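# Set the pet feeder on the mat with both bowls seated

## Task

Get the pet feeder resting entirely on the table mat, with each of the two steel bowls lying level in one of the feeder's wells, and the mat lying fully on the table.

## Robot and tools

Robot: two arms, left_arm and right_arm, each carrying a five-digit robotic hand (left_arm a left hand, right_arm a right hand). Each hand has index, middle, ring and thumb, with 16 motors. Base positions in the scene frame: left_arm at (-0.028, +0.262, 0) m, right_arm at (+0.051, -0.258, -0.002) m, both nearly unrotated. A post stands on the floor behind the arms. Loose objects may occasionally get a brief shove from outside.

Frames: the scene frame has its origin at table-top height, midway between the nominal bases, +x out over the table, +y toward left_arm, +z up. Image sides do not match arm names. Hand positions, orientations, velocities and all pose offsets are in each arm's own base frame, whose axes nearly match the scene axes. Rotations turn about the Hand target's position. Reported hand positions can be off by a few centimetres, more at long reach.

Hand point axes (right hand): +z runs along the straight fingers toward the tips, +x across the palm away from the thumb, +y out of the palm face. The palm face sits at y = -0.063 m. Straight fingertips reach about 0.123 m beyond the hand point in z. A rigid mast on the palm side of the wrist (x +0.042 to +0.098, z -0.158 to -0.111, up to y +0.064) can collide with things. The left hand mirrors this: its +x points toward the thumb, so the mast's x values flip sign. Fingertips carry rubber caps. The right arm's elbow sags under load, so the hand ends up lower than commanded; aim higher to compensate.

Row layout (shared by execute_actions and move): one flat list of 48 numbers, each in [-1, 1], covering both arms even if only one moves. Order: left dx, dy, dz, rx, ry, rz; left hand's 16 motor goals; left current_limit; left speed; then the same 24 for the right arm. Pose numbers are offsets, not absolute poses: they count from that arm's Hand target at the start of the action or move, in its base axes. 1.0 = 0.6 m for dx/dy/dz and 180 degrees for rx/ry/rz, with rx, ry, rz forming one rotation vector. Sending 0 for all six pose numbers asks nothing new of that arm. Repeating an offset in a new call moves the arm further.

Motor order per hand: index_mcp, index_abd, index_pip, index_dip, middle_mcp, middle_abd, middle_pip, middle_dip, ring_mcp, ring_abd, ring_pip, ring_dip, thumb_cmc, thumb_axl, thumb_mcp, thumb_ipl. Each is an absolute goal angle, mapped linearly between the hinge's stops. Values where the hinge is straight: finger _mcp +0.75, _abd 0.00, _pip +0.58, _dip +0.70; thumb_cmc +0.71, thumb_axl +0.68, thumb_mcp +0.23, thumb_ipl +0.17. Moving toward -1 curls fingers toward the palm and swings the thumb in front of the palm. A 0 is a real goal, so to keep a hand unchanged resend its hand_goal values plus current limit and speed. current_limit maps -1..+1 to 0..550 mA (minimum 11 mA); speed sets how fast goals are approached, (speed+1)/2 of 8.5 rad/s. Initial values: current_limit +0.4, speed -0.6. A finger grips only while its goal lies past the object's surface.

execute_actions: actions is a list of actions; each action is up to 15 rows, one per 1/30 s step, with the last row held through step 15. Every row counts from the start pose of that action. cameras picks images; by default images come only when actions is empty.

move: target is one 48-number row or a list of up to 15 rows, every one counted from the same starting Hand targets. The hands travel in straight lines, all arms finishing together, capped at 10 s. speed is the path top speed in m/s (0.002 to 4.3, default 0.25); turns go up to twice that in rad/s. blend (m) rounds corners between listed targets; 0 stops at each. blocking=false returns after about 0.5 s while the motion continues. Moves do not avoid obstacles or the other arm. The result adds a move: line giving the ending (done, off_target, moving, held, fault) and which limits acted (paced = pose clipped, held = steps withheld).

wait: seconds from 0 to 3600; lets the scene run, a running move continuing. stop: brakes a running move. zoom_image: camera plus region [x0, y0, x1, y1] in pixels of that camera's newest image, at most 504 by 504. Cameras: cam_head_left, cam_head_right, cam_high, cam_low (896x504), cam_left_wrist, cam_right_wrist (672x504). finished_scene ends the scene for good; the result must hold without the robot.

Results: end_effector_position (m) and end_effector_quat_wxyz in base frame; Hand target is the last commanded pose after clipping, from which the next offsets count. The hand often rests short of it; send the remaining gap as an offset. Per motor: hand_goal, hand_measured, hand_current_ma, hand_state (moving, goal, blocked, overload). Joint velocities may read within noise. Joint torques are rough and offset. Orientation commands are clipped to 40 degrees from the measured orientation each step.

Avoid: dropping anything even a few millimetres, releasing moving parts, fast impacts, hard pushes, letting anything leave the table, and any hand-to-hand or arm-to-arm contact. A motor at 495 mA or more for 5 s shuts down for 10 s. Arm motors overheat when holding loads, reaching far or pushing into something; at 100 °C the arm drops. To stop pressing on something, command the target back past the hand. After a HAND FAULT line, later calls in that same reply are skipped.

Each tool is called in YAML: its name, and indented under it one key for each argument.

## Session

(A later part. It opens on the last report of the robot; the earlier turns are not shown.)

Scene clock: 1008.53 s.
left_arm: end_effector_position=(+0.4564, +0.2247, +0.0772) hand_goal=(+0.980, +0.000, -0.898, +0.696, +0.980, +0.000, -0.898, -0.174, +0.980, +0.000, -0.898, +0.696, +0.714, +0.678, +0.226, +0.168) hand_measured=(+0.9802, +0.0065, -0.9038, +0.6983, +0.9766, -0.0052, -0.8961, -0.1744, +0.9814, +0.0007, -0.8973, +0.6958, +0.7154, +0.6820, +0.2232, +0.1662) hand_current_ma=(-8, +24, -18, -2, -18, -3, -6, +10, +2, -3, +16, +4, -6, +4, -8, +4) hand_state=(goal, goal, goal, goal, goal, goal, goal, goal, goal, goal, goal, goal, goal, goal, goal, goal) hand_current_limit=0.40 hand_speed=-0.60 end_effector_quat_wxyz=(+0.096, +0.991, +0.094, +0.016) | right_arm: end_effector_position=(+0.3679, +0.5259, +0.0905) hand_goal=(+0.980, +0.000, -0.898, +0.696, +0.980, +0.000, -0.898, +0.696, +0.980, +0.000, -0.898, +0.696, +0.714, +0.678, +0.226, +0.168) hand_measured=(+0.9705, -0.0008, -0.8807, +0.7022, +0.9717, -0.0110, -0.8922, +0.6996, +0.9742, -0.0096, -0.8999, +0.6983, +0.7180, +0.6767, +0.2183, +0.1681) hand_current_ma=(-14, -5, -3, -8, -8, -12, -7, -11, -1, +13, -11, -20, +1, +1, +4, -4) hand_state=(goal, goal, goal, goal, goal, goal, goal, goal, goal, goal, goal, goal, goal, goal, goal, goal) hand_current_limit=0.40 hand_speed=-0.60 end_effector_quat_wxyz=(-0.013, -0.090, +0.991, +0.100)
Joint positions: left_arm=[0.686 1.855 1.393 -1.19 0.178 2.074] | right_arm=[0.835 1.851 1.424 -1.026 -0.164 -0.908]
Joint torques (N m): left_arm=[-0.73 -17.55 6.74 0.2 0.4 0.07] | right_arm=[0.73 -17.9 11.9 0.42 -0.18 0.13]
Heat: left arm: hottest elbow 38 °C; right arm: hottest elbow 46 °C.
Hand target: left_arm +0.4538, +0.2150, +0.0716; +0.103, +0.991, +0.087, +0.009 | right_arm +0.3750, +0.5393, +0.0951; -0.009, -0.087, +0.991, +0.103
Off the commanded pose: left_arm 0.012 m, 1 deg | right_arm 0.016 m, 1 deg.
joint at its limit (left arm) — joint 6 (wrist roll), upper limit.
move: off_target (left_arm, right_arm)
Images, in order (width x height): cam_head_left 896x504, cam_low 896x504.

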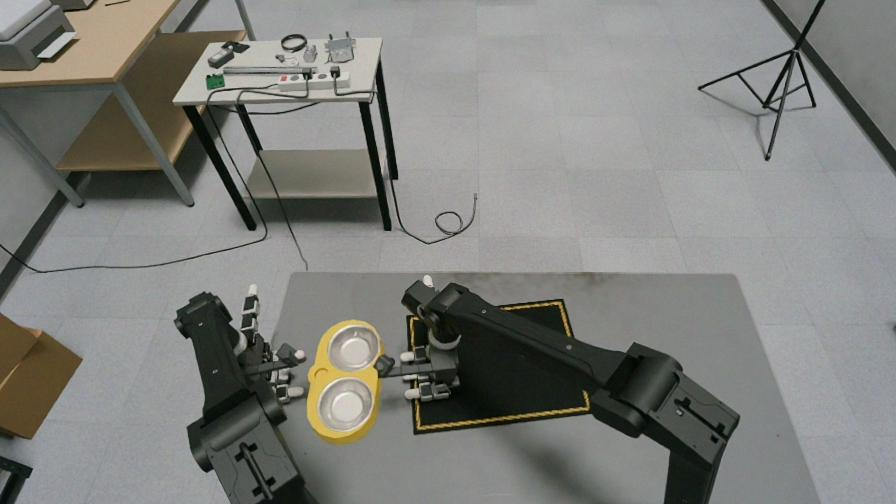

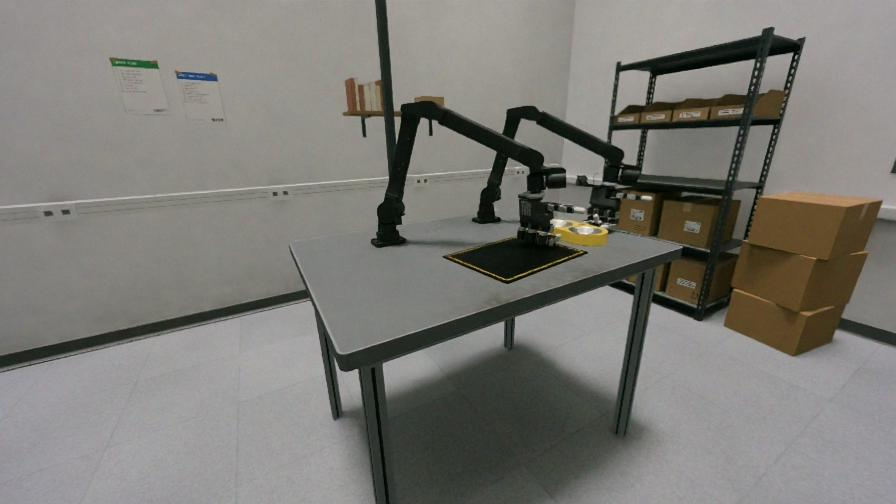

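move:
  target: [-0.0067,-0.02,0.0233,0,0,0,0.98,0,-0.898,0.696,0.98,0,-0.898,-0.174,0.98,0,-0.898,0.696,0.714,0.678,0.226,0.168,0.4,-0.6,-0.005,0.05,0.0233,0,0,0,0.98,0,-0.898,0.696,0.98,0,-0.898,0.696,0.98,0,-0.898,0.696,0.714,0.678,0.226,0.168,0.4,-0.6]
  speed: 0.06
  cameras: ["cam_low","cam_head_left","cam_left_wrist","cam_right_wrist"]

zoom_image:
  camera: "cam_low"
  region: [510, 180, 630, 260]

zoom_image:
  camera: "cam_head_left"
  region: [240, 300, 500, 460]

Scene clock: 1039.20 s.
left_arm: end_effector_position=(+0.4519, +0.2110, +0.0837) hand_goal=(+0.980, +0.000, -0.898, +0.696, +0.980, +0.000, -0.898, -0.174, +0.980, +0.000, -0.898, +0.696, +0.714, +0.678, +0.226, +0.168) hand_measured=(+0.9802, +0.0065, -0.8948, +0.6983, +0.9766, -0.0066, -0.8961, -0.1731, +0.9814, +0.0007, -0.8961, +0.6958, +0.7154, +0.6820, +0.2222, +0.1653) hand_current_ma=(-4, +20, +10, +1, -25, +2, +4, +8, +7, -11, +10, +1, -1, +7, -3, -3) hand_state=(goal, goal, goal, goal, goal, goal, goal, goal, goal, goal, goal, goal, goal, goal, goal, goal) hand_current_limit=0.40 hand_speed=-0.60 end_effector_quat_wxyz=(+0.098, +0.991, +0.087, +0.014) | right_arm: end_effector_position=(+0.3631, +0.5560, +0.1032) hand_goal=(+0.980, +0.000, -0.898, +0.696, +0.980, +0.000, -0.898, +0.696, +0.980, +0.000, -0.898, +0.696, +0.714, +0.678, +0.226, +0.168) hand_measured=(+0.9742, -0.0008, -0.8807, +0.7022, +0.9754, -0.0096, -0.8935, +0.6983, +0.9742, -0.0096, -0.8986, +0.6983, +0.7192, +0.6767, +0.2193, +0.1681) hand_current_ma=(+1, -8, -18, -9, -8, -2, +2, +6, +3, -5, -8, +7, +12, +14, +1, -6) hand_state=(goal, goal, goal, goal, goal, goal, goal, goal, goal, goal, goal, goal, goal, goal, goal, goal) hand_current_limit=0.40 hand_speed=-0.60 end_effector_quat_wxyz=(-0.014, -0.093, +0.991, +0.098)
Joint positions: left_arm=[0.67 1.826 1.368 -1.198 0.179 2.074] | right_arm=[0.876 1.887 1.514 -1.079 -0.159 -0.872]
Joint torques (N m): left_arm=[-0.62 -18.08 7.09 -0.18 0.44 -0.07] | right_arm=[0.38 -19.08 12.37 0.55 -0.18 0.15]
Heat: left arm: hottest elbow 37 °C; right arm: hottest elbow 45 °C.
Hand target: left_arm +0.4498, +0.2029, +0.0856; +0.103, +0.991, +0.087, +0.009 | right_arm +0.3718, +0.5693, +0.1090; -0.009, -0.087, +0.991, +0.103
Off the commanded pose: left_arm 0.008 m, 1 deg | right_arm 0.017 m, 1 deg.
move: off_target (right_arm)
Images, in order (width x height): cam_head_left 896x504, cam_low 896x504, cam_left_wrist 672x504, cam_right_wrist 672x504.

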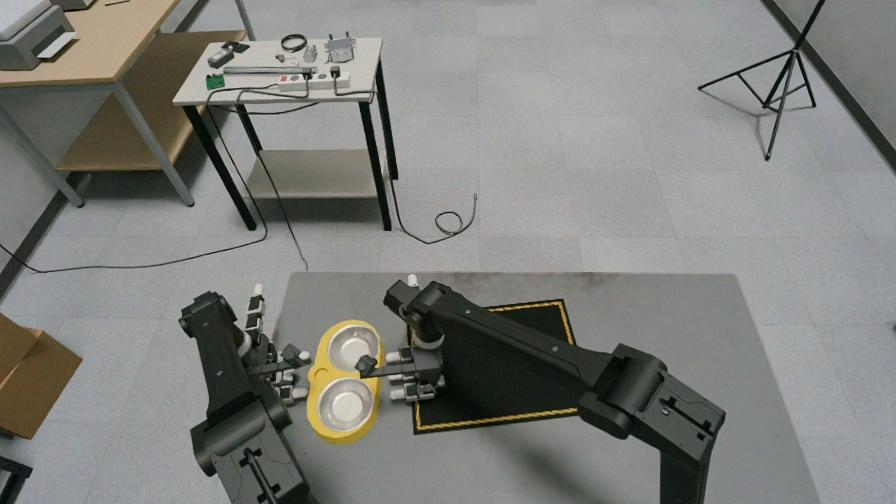

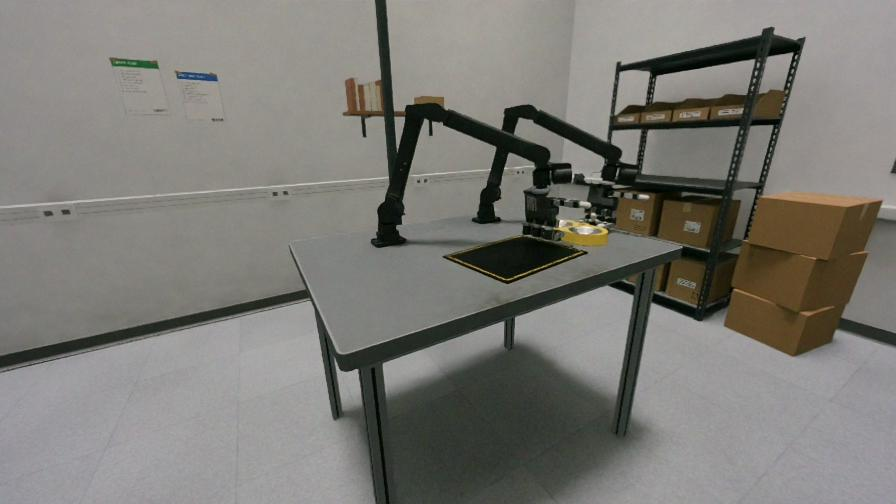

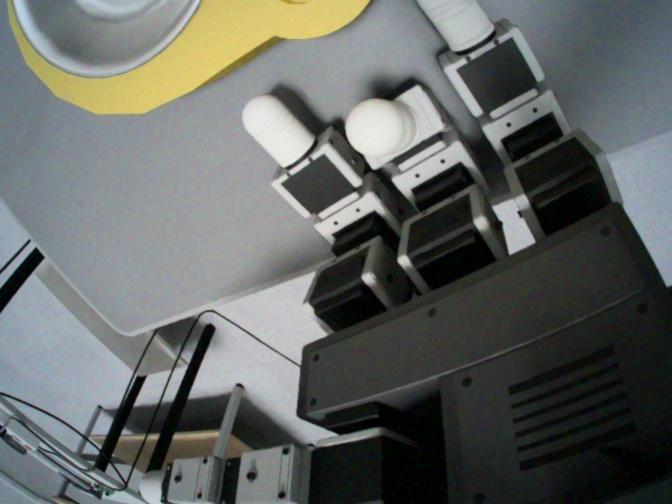

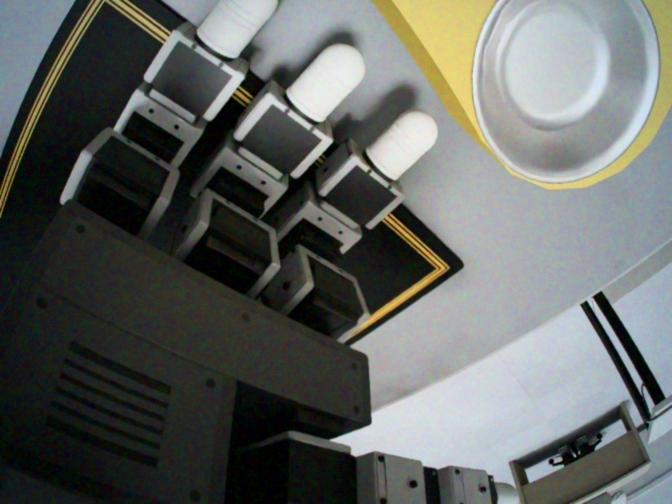

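Scaled by 4.200 from the camera's image (finer frame: 1280x720).

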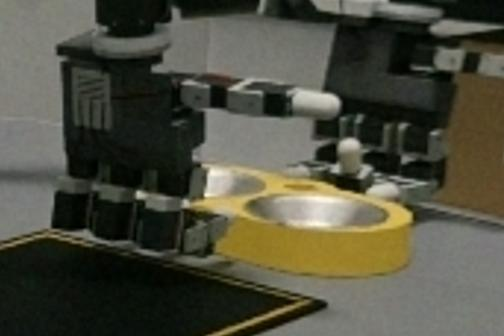

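Scaled by 1.938 from the camera's image (finer frame: 1280x720).

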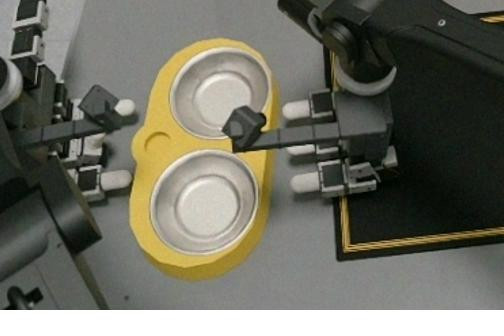

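move:
  target: [0,0,0,0,0,0,0.98,0,-0.898,0.696,0.98,0,-0.898,-0.174,0.98,0,-0.898,0.696,0.714,0.678,0.226,0.168,0.4,-0.6,0.003,0.02,-0.02,0,0,0,0.98,0,-0.898,0.696,0.98,0,-0.898,0.696,0.98,0,-0.898,0.696,0.714,0.678,0.226,0.168,0.4,-0.6]
  speed: 0.05
  cameras: ["cam_low","cam_head_left","cam_right_wrist"]

zoom_image:
  camera: "cam_low"
  region: [510, 180, 630, 260]

zoom_image:
  camera: "cam_head_left"
  region: [240, 300, 500, 460]

Scene clock: 1054.10 s.
left_arm: end_effector_position=(+0.4519, +0.2110, +0.0837) hand_goal=(+0.980, +0.000, -0.898, +0.696, +0.980, +0.000, -0.898, -0.174, +0.980, +0.000, -0.898, +0.696, +0.714, +0.678, +0.226, +0.168) hand_measured=(+0.9802, +0.0065, -0.8935, +0.6983, +0.9766, -0.0066, -0.8961, -0.1744, +0.9814, +0.0007, -0.8973, +0.6958, +0.7142, +0.6820, +0.2222, +0.1662) hand_current_ma=(-8, +26, +14, -2, -27, -4, +6, +8, +10, -8, +12, +3, -3, +2, -8, +7) hand_state=(goal, goal, goal, goal, goal, goal, goal, goal, goal, goal, goal, goal, goal, goal, goal, goal) hand_current_limit=0.40 hand_speed=-0.60 end_effector_quat_wxyz=(+0.098, +0.991, +0.087, +0.014) | right_arm: end_effector_position=(+0.3651, +0.5641, +0.0911) hand_goal=(+0.980, +0.000, -0.898, +0.696, +0.980, +0.000, -0.898, +0.696, +0.980, +0.000, -0.898, +0.696, +0.714, +0.678, +0.226, +0.168) hand_measured=(+0.9693, +0.0021, -0.8922, +0.7009, +0.9754, -0.0096, -0.8935, +0.6996, +0.9742, -0.0081, -0.8986, +0.6983, +0.7192, +0.6777, +0.2193, +0.1681) hand_current_ma=(+3, +0, -3, -10, -7, -7, +3, -4, -7, +5, -3, -16, +12, -15, +2, -5) hand_state=(goal, goal, goal, goal, goal, goal, goal, goal, goal, goal, goal, goal, goal, goal, goal, goal) hand_current_limit=0.40 hand_speed=-0.60 end_effector_quat_wxyz=(-0.018, -0.091, +0.991, +0.093)
Joint positions: left_arm=[0.67 1.826 1.368 -1.198 0.179 2.074] | right_arm=[0.884 1.922 1.538 -1.079 -0.156 -0.861]
Joint torques (N m): left_arm=[-0.62 -18.08 7.08 -0.18 0.44 -0.07] | right_arm=[0.85 -19.31 12.33 0.98 -0.24 0.12]
Heat: left arm: hottest elbow 38 °C; right arm: hottest elbow 45 °C.
Hand target: left_arm +0.4498, +0.2029, +0.0856; +0.103, +0.991, +0.087, +0.009 | right_arm +0.3738, +0.5813, +0.0971; -0.009, -0.087, +0.991, +0.103
Off the commanded pose: left_arm 0.009 m, 1 deg | right_arm 0.020 m, 2 deg.
move: off_target (right_arm)
Images, in order (width x height): cam_head_left 896x504, cam_low 896x504, cam_right_wrist 672x504.

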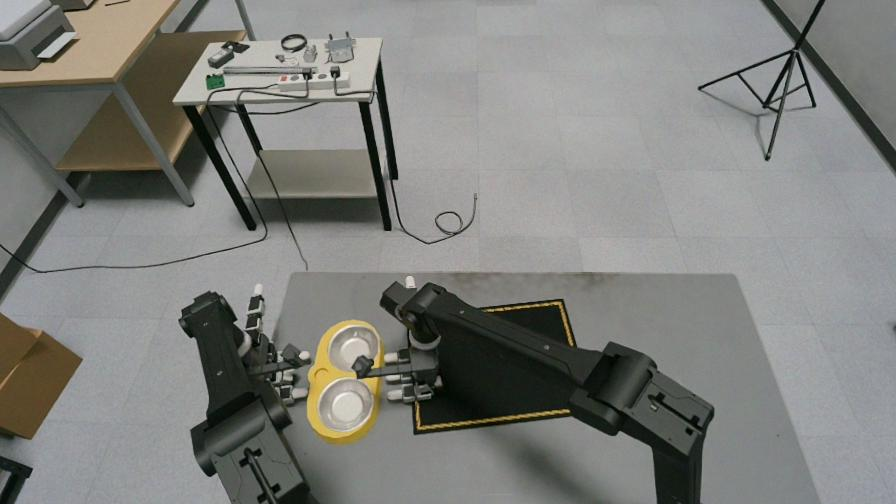

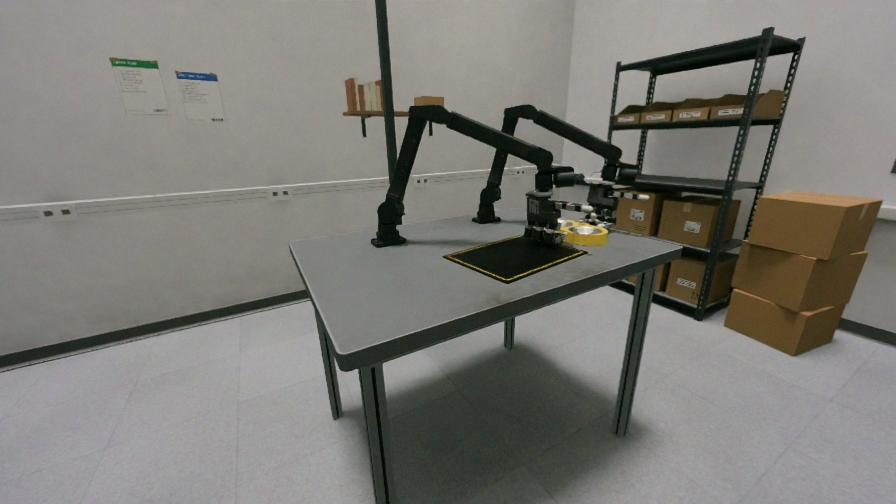

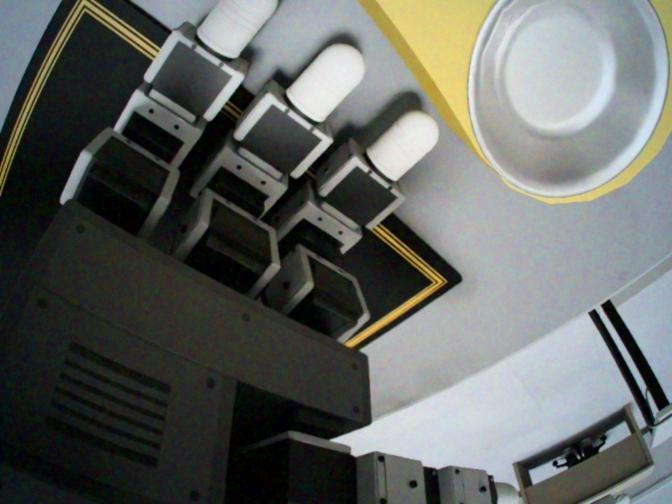

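Scaled by 4.200 from the camera's image (finer frame: 1280x720).

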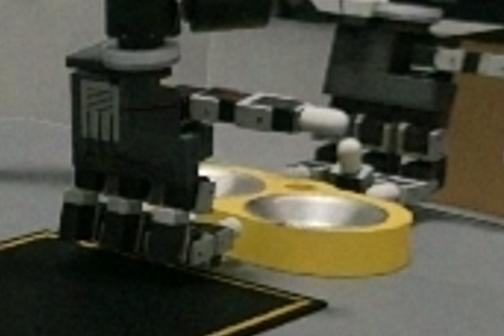

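Scaled by 1.938 from the camera's image (finer frame: 1280x720).

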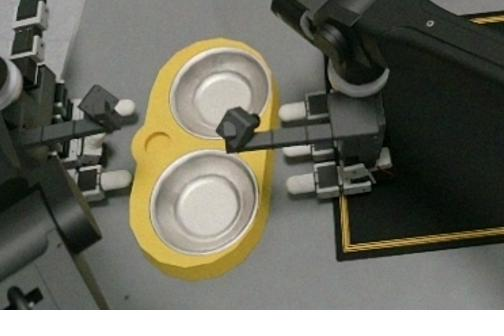

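move:
  target: [0,-0.025,0,0,0,0,0.98,0,-0.898,0.696,0.98,0,-0.898,-0.174,0.98,0,-0.898,0.696,0.714,0.678,0.226,0.168,0.6,-0.6,0,0.04,0,0,0,0,0.98,0,-0.898,0.696,0.98,0,-0.898,0.696,0.98,0,-0.898,0.696,0.714,0.678,0.226,0.168,0.6,-0.6]
  speed: 0.03
  cameras: ["cam_low","cam_head_left","cam_left_wrist","cam_right_wrist"]

zoom_image:
  camera: "cam_low"
  region: [510, 180, 630, 260]

zoom_image:
  camera: "cam_head_left"
  region: [240, 300, 500, 460]

Scene clock: 1068.57 s.
left_arm: end_effector_position=(+0.4460, +0.1998, +0.0846) hand_goal=(+0.980, +0.000, -0.898, +0.696, +0.980, +0.000, -0.898, -0.174, +0.980, +0.000, -0.898, +0.696, +0.714, +0.678, +0.226, +0.168) hand_measured=(+0.9802, +0.0065, -0.8948, +0.6996, +0.9766, -0.0066, -0.8973, -0.1744, +0.9983, +0.0007, -0.8973, +0.6945, +0.7154, +0.6820, +0.2222, +0.1662) hand_current_ma=(-11, +24, +15, +2, -18, +0, +1, +8, +71, -15, +11, +1, -10, +1, -6, +0) hand_state=(goal, goal, goal, goal, goal, goal, goal, goal, goal, goal, goal, goal, goal, goal, goal, goal) hand_current_limit=0.60 hand_speed=-0.60 end_effector_quat_wxyz=(+0.100, +0.991, +0.085, +0.009) | right_arm: end_effector_position=(+0.3772, +0.5825, +0.0925) hand_goal=(+0.980, +0.000, -0.898, +0.696, +0.980, +0.000, -0.898, +0.696, +0.980, +0.000, -0.898, +0.696, +0.714, +0.678, +0.226, +0.168) hand_measured=(+0.9995, +0.0021, -0.9089, +0.6894, +0.9742, -0.0110, -0.8948, +0.6996, +0.9717, -0.0081, -0.8986, +0.6983, +0.7192, +0.6777, +0.2183, +0.1681) hand_current_ma=(+3, -4, -9, -3, -5, -6, +7, +0, +6, +0, -2, -12, +3, -7, -2, -3) hand_state=(blocked, goal, goal, goal, goal, goal, goal, goal, goal, goal, goal, goal, goal, goal, goal, goal) hand_current_limit=0.60 hand_speed=-0.60 end_effector_quat_wxyz=(-0.012, -0.077, +0.993, +0.094)
Joint positions: left_arm=[0.659 1.805 1.338 -1.198 0.178 2.068] | right_arm=[0.893 1.964 1.606 -1.091 -0.145 -0.823]
Joint torques (N m): left_arm=[-1.49 -17.67 6.87 0.32 0.54 -0.25] | right_arm=[2.14 -19.84 12.55 0.73 -0.54 0]
Heat: left arm: hottest elbow 38 °C; right arm: hottest elbow 46 °C.
Hand target: left_arm +0.4498, +0.1878, +0.0856; +0.103, +0.991, +0.087, +0.009 | right_arm +0.3739, +0.6053, +0.0972; -0.009, -0.087, +0.991, +0.103
Off the commanded pose: left_arm 0.012 m, 0 deg | right_arm 0.024 m, 2 deg.
move: off_target (left_arm, right_arm)
Images, in order (width x height): cam_head_left 896x504, cam_low 896x504, cam_left_wrist 672x504, cam_right_wrist 672x504.

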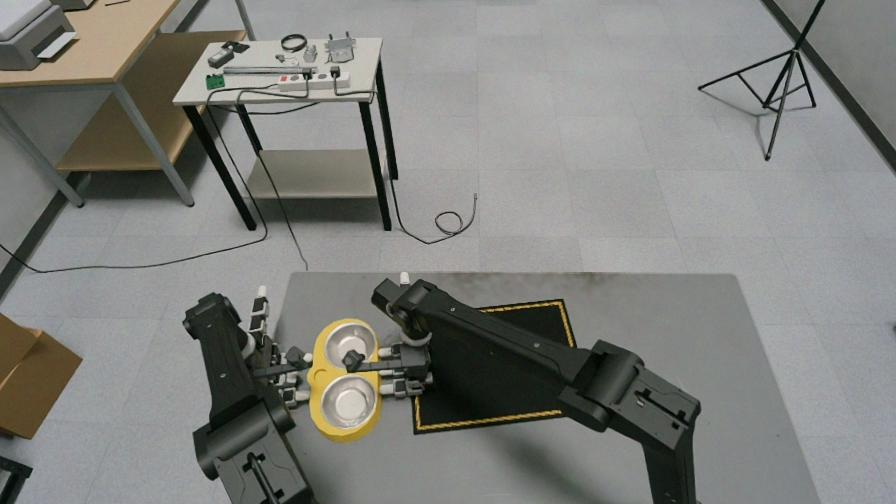

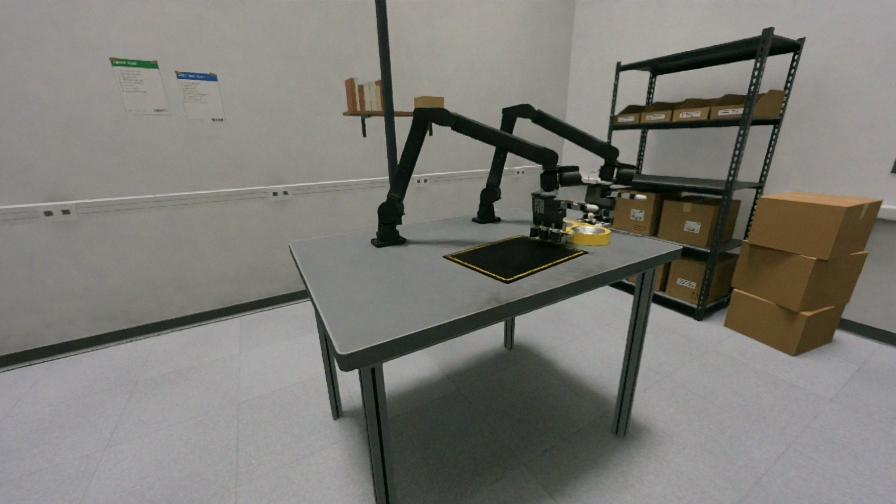

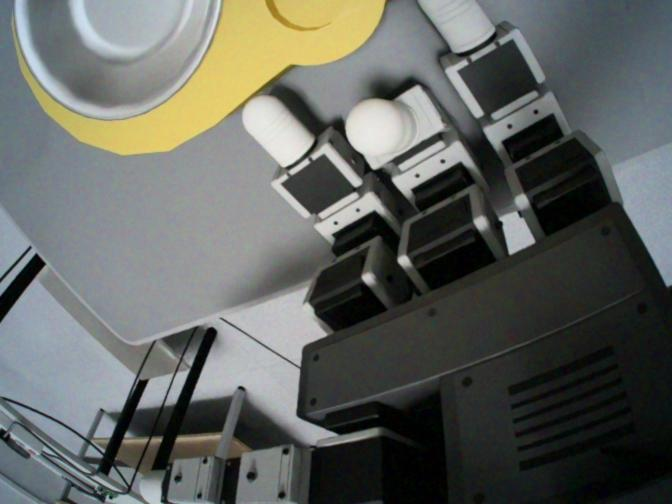

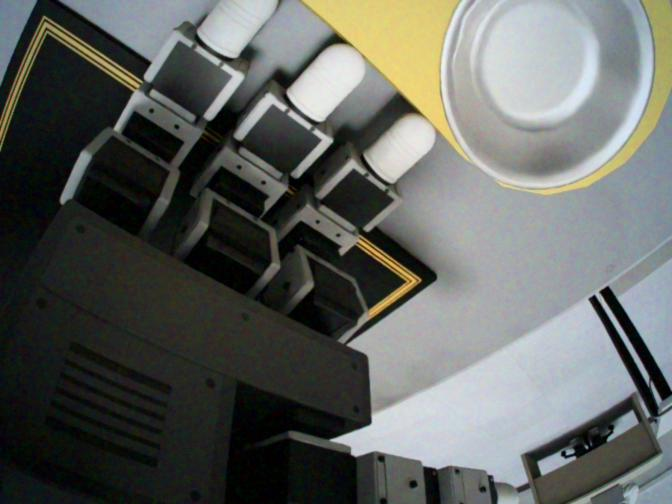

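Scaled by 4.200 from the camera's image (finer frame: 1280x720).

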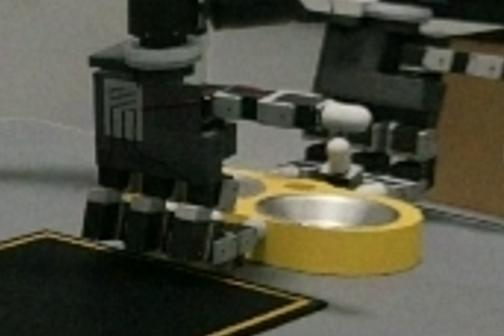

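Scaled by 1.938 from the camera's image (finer frame: 1280x720).

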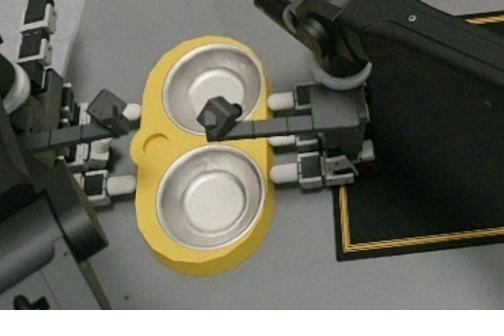

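move:
  target: [0,-0.0167,0,0,0,0,0.98,0,-0.898,0.696,0.98,0,-0.898,-0.174,0.98,0,-0.898,0.696,0.714,0.678,0.226,0.168,0.7,-0.6,-0.015,0.02,0,0,0,0,0.98,0,-0.898,0.696,0.98,0,-0.898,0.696,0.98,0,-0.898,0.696,0.714,0.678,0.226,0.168,0.7,-0.6]
  speed: 0.03
  cameras: ["cam_low","cam_head_left"]

zoom_image:
  camera: "cam_low"
  region: [510, 180, 630, 260]

zoom_image:
  camera: "cam_head_left"
  region: [240, 300, 500, 460]

Scene clock: 1079.60 s.
left_arm: end_effector_position=(+0.4438, +0.1977, +0.0851) hand_goal=(+0.980, +0.000, -0.898, +0.696, +0.980, +0.000, -0.898, -0.174, +0.980, +0.000, -0.898, +0.696, +0.714, +0.678, +0.226, +0.168) hand_measured=(+0.9850, +0.0065, -0.8935, +0.6983, +0.9766, -0.0066, -0.8961, -0.1731, +0.9995, +0.0007, -0.8973, +0.6958, +0.7154, +0.6820, +0.2222, +0.1662) hand_current_ma=(+4, +22, +11, -3, -19, -8, +2, +7, +72, -6, +5, +2, -1, +11, -5, +5) hand_state=(goal, goal, goal, goal, goal, goal, goal, goal, blocked, goal, goal, goal, goal, goal, goal, goal) hand_current_limit=0.70 hand_speed=-0.60 end_effector_quat_wxyz=(+0.094, +0.992, +0.088, +0.010) | right_arm: end_effector_position=(+0.3764, +0.5846, +0.0922) hand_goal=(+0.980, +0.000, -0.898, +0.696, +0.980, +0.000, -0.898, +0.696, +0.980, +0.000, -0.898, +0.696, +0.714, +0.678, +0.226, +0.168) hand_measured=(+0.9995, -0.0037, -0.9076, +0.6894, +0.9935, -0.0110, -0.9076, +0.6907, +0.9874, -0.0081, -0.9076, +0.6920, +0.7180, +0.6777, +0.2183, +0.1672) hand_current_ma=(-2, -17, -9, -2, -14, -15, +1, -1, +0, +4, -13, +1, +14, -7, -11, +4) hand_state=(blocked, goal, goal, goal, goal, goal, goal, goal, goal, goal, goal, goal, goal, goal, goal, goal) hand_current_limit=0.70 hand_speed=-0.60 end_effector_quat_wxyz=(-0.010, -0.070, +0.994, +0.088)
Joint positions: left_arm=[0.656 1.79 1.323 -1.189 0.168 2.058] | right_arm=[0.901 1.967 1.614 -1.1 -0.133 -0.803]
Joint torques (N m): left_arm=[-2.32 -17.49 6.5 0.36 0.91 -0.31] | right_arm=[3.31 -19.31 13.03 1.03 -0.94 0.06]
Heat: left arm: hottest elbow 38 °C; right arm: hottest elbow 48 °C.
Hand target: left_arm +0.4498, +0.1780, +0.0856; +0.103, +0.991, +0.087, +0.009 | right_arm +0.3646, +0.6174, +0.0970; -0.009, -0.087, +0.991, +0.103
Off the commanded pose: left_arm 0.021 m, 1 deg | right_arm 0.035 m, 3 deg.
move: off_target (left_arm, right_arm)
Images, in order (width x height): cam_head_left 896x504, cam_low 896x504.

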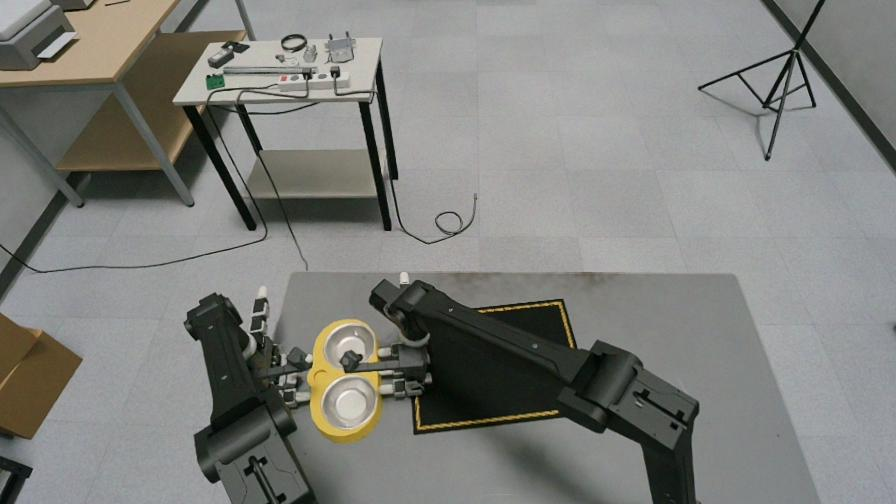

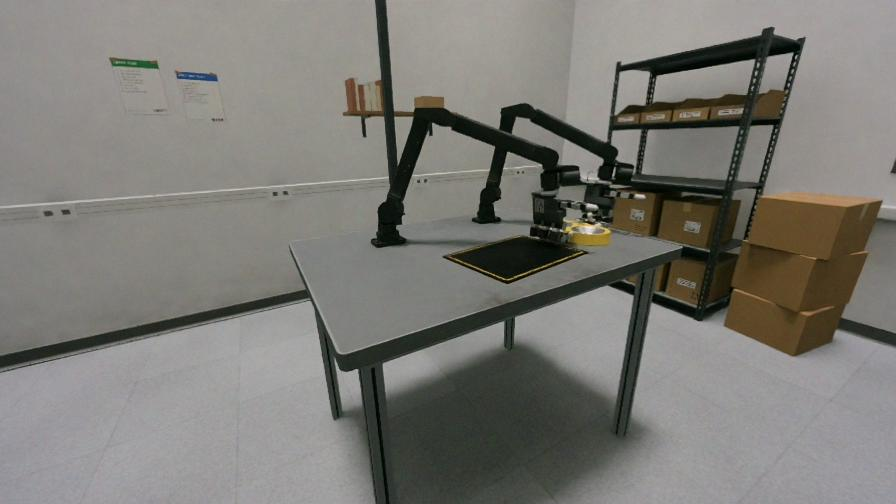

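Scaled by 4.200 from the camera's image (finer frame: 1280x720).

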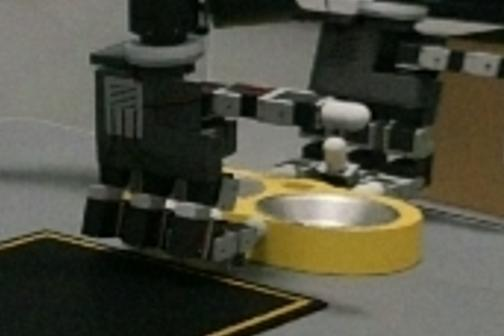

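Scaled by 1.938 from the camera's image (finer frame: 1280x720).

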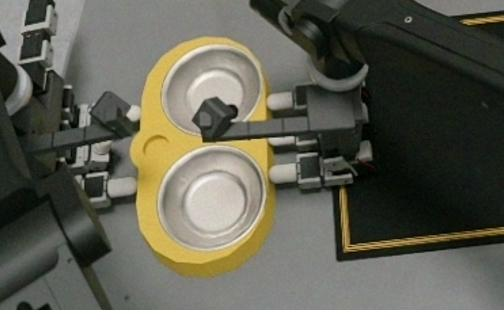

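move:
  target: [0,-0.05,0,0,0,0,0.98,0,-0.898,0.696,0.98,0,-0.898,-0.174,0.98,0,-0.898,0.696,0.714,0.678,0.226,0.168,0.7,-0.6,0,0.04,0,0,0,0,0.98,0,-0.898,0.696,0.98,0,-0.898,0.696,0.98,0,-0.898,0.696,0.714,0.678,0.226,0.168,0.7,-0.6]
  speed: 0.04
  cameras: ["cam_low","cam_head_left"]

zoom_image:
  camera: "cam_low"
  region: [510, 180, 630, 260]

zoom_image:
  camera: "cam_head_left"
  region: [240, 300, 500, 460]

Scene clock: 1091.07 s.
left_arm: end_effector_position=(+0.4415, +0.1926, +0.0873) hand_goal=(+0.980, +0.000, -0.898, +0.696, +0.980, +0.000, -0.898, -0.174, +0.980, +0.000, -0.898, +0.696, +0.714, +0.678, +0.226, +0.168) hand_measured=(+0.9995, +0.0065, -0.8884, +0.6983, +0.9766, -0.0066, -0.8961, -0.1731, +1.0000, -0.0023, -0.8922, +0.7009, +0.7154, +0.6820, +0.2222, +0.1662) hand_current_ma=(+65, +25, +32, -2, -16, -1, +0, +10, +77, -13, +32, +12, -5, +7, -9, +0) hand_state=(goal, goal, goal, goal, goal, goal, goal, goal, blocked, goal, goal, goal, goal, goal, goal, goal) hand_current_limit=0.70 hand_speed=-0.60 end_effector_quat_wxyz=(+0.070, +0.993, +0.093, +0.018) | right_arm: end_effector_position=(+0.3784, +0.5881, +0.0862) hand_goal=(+0.980, +0.000, -0.898, +0.696, +0.980, +0.000, -0.898, +0.696, +0.980, +0.000, -0.898, +0.696, +0.714, +0.678, +0.226, +0.168) hand_measured=(+0.9995, -0.0052, -0.9204, +0.6818, +1.0000, -0.0096, -0.9461, +0.6652, +1.0000, -0.0081, -0.9538, +0.6639, +0.7192, +0.6788, +0.2183, +0.1681) hand_current_ma=(-9, -1, -8, -4, -18, -4, -6, -6, +11, +9, -8, -4, +10, -5, +7, +0) hand_state=(goal, goal, blocked, goal, goal, goal, blocked, blocked, blocked, goal, blocked, blocked, goal, goal, goal, goal) hand_current_limit=0.70 hand_speed=-0.60 end_effector_quat_wxyz=(-0.018, -0.070, +0.995, +0.070)
Joint positions: left_arm=[0.641 1.746 1.281 -1.148 0.138 2.029] | right_arm=[0.906 2 1.663 -1.153 -0.12 -0.801]
Joint torques (N m): left_arm=[-4.6 -16.5 5.45 -0.29 1.97 -0.5] | right_arm=[5.19 -19.31 14.6 1.98 -1.47 0.25]
Heat: left arm: hottest elbow 38 °C; right arm: hottest elbow 48 °C.
Hand target: left_arm +0.4498, +0.1480, +0.0856; +0.103, +0.991, +0.087, +0.009 | right_arm +0.3648, +0.6414, +0.0973; -0.009, -0.087, +0.991, +0.103
Off the commanded pose: left_arm 0.045 m, 4 deg | right_arm 0.056 m, 4 deg.
move: off_target (left_arm, right_arm)
Images, in order (width x height): cam_head_left 896x504, cam_low 896x504.

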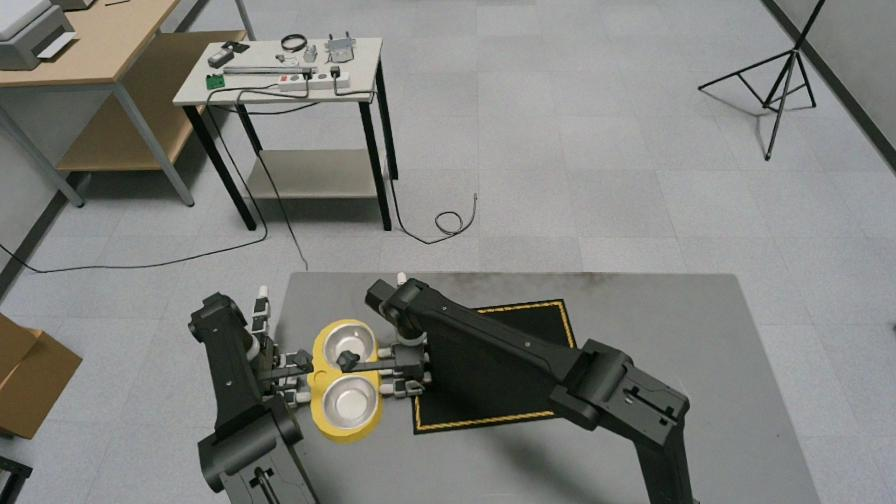

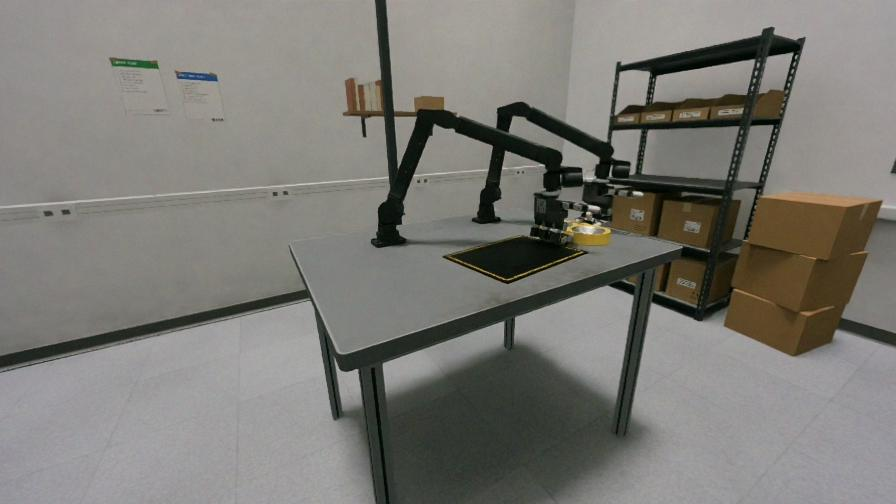

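Scaled by 4.200 from the camera's image (finer frame: 1280x720).

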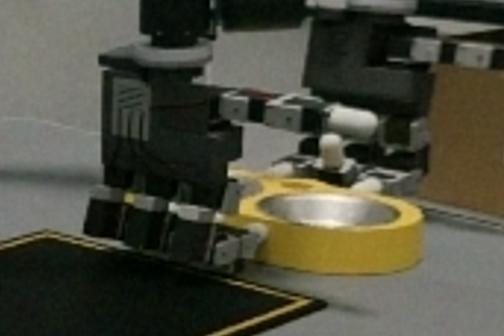

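Scaled by 1.938 from the camera's image (finer frame: 1280x720).

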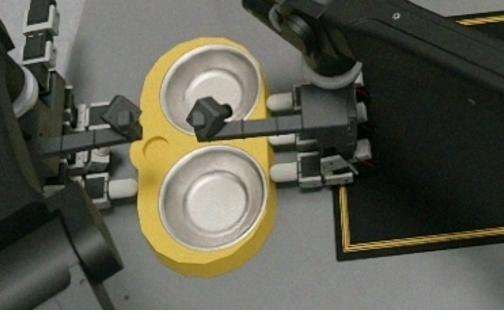

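move:
  target: [0,-0.02,0.0667,0,0,0,0.98,0,-0.898,0.696,0.98,0,-0.898,-0.174,0.98,0,-0.898,0.696,0.714,0.678,0.226,0.168,0.75,-0.6,0,0.02,0.0833,0,0,0,0.98,0,-0.898,0.696,0.98,0,-0.898,0.696,0.98,0,-0.898,0.696,0.714,0.678,0.226,0.168,0.75,-0.6]
  speed: 0.05
  cameras: ["cam_low","cam_head_left","cam_high"]

zoom_image:
  camera: "cam_low"
  region: [510, 180, 630, 260]

zoom_image:
  camera: "cam_head_left"
  region: [240, 300, 500, 460]

Scene clock: 1104.40 s.
left_arm: end_effector_position=(+0.4375, +0.1788, +0.1188) hand_goal=(+0.980, +0.000, -0.898, +0.696, +0.980, +0.000, -0.898, -0.174, +0.980, +0.000, -0.898, +0.696, +0.714, +0.678, +0.226, +0.168) hand_measured=(+0.9995, +0.0065, -0.8909, +0.6971, +0.9766, -0.0066, -0.8961, -0.1731, +1.0000, -0.0037, -0.8781, +0.7047, +0.7154, +0.6820, +0.2232, +0.1662) hand_current_ma=(+64, +22, +28, -1, -21, -4, +5, +5, +82, -12, +75, +31, -8, +0, -13, +9) hand_state=(goal, goal, goal, goal, goal, goal, goal, goal, blocked, goal, goal, goal, goal, goal, goal, goal) hand_current_limit=0.75 hand_speed=-0.60 end_effector_quat_wxyz=(+0.066, +0.993, +0.093, +0.022) | right_arm: end_effector_position=(+0.3766, +0.5838, +0.1008) hand_goal=(+0.980, +0.000, -0.898, +0.696, +0.980, +0.000, -0.898, +0.696, +0.980, +0.000, -0.898, +0.696, +0.714, +0.678, +0.226, +0.168) hand_measured=(+0.9995, -0.0037, -0.8640, +0.7085, +1.0000, -0.0066, -0.8358, +0.7264, +1.0000, -0.0096, -0.8204, +0.7302, +0.7180, +0.6767, +0.2183, +0.1672) hand_current_ma=(+3, -10, -11, -7, -13, -7, -11, -2, -5, +4, +2, -12, +6, -5, -2, -1) hand_state=(blocked, goal, blocked, goal, blocked, goal, blocked, blocked, blocked, goal, blocked, blocked, goal, goal, goal, goal) hand_current_limit=0.75 hand_speed=-0.60 end_effector_quat_wxyz=(-0.035, -0.069, +0.996, +0.040)
Joint positions: left_arm=[0.622 1.677 1.281 -1.203 0.136 2.008] | right_arm=[0.908 2.013 1.743 -1.288 -0.105 -0.801]
Joint torques (N m): left_arm=[-4.84 -15.15 8.32 -1.51 2.11 -0.52] | right_arm=[5.77 -22.36 16.72 2.06 -2.2 0.35]
Motor temperatures (°C): left_arm=[28 34 37 30 31 28] | right_arm=[29 33 51 27 29 28]
Heat: left arm: hottest elbow 37 °C; right arm: hottest elbow 51 °C.
Hand target: left_arm +0.4498, +0.1360, +0.1256; +0.103, +0.991, +0.087, +0.009 | right_arm +0.3647, +0.6534, +0.1472; -0.009, -0.087, +0.991, +0.103
Off the commanded pose: left_arm 0.045 m, 5 deg | right_arm 0.084 m, 8 deg.
move: off_target (left_arm, right_arm)
Images, in order (width x height): cam_head_left 896x504, cam_high 896x504, cam_low 896x504.

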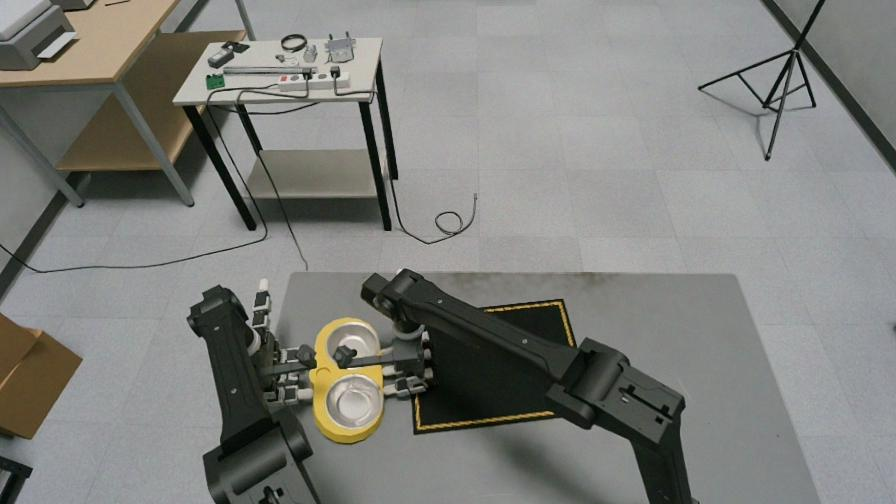

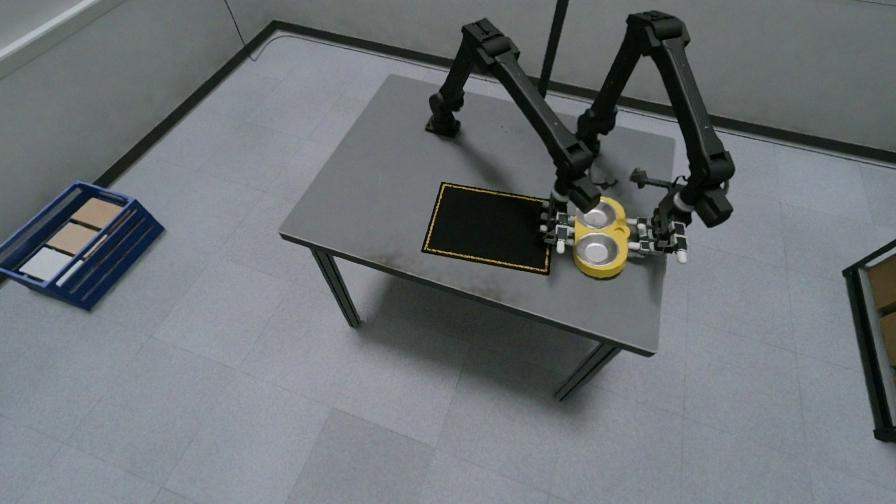

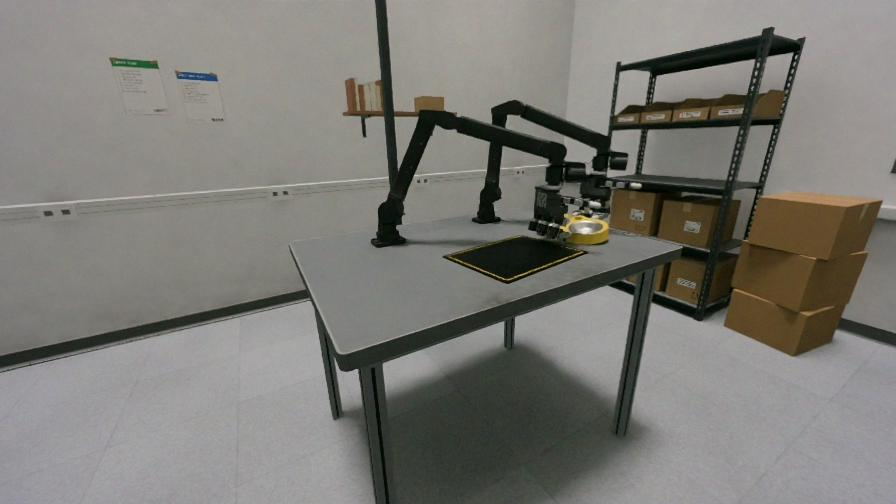

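Scaled by 4.200 from the camera's image (finer frame: 1280x720).

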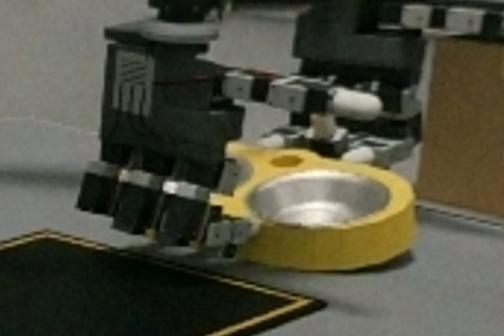

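Scaled by 1.938 from the camera's image (finer frame: 1280x720).

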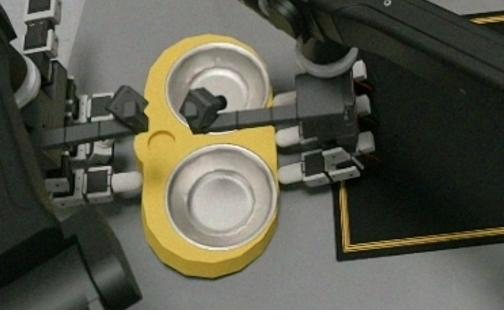

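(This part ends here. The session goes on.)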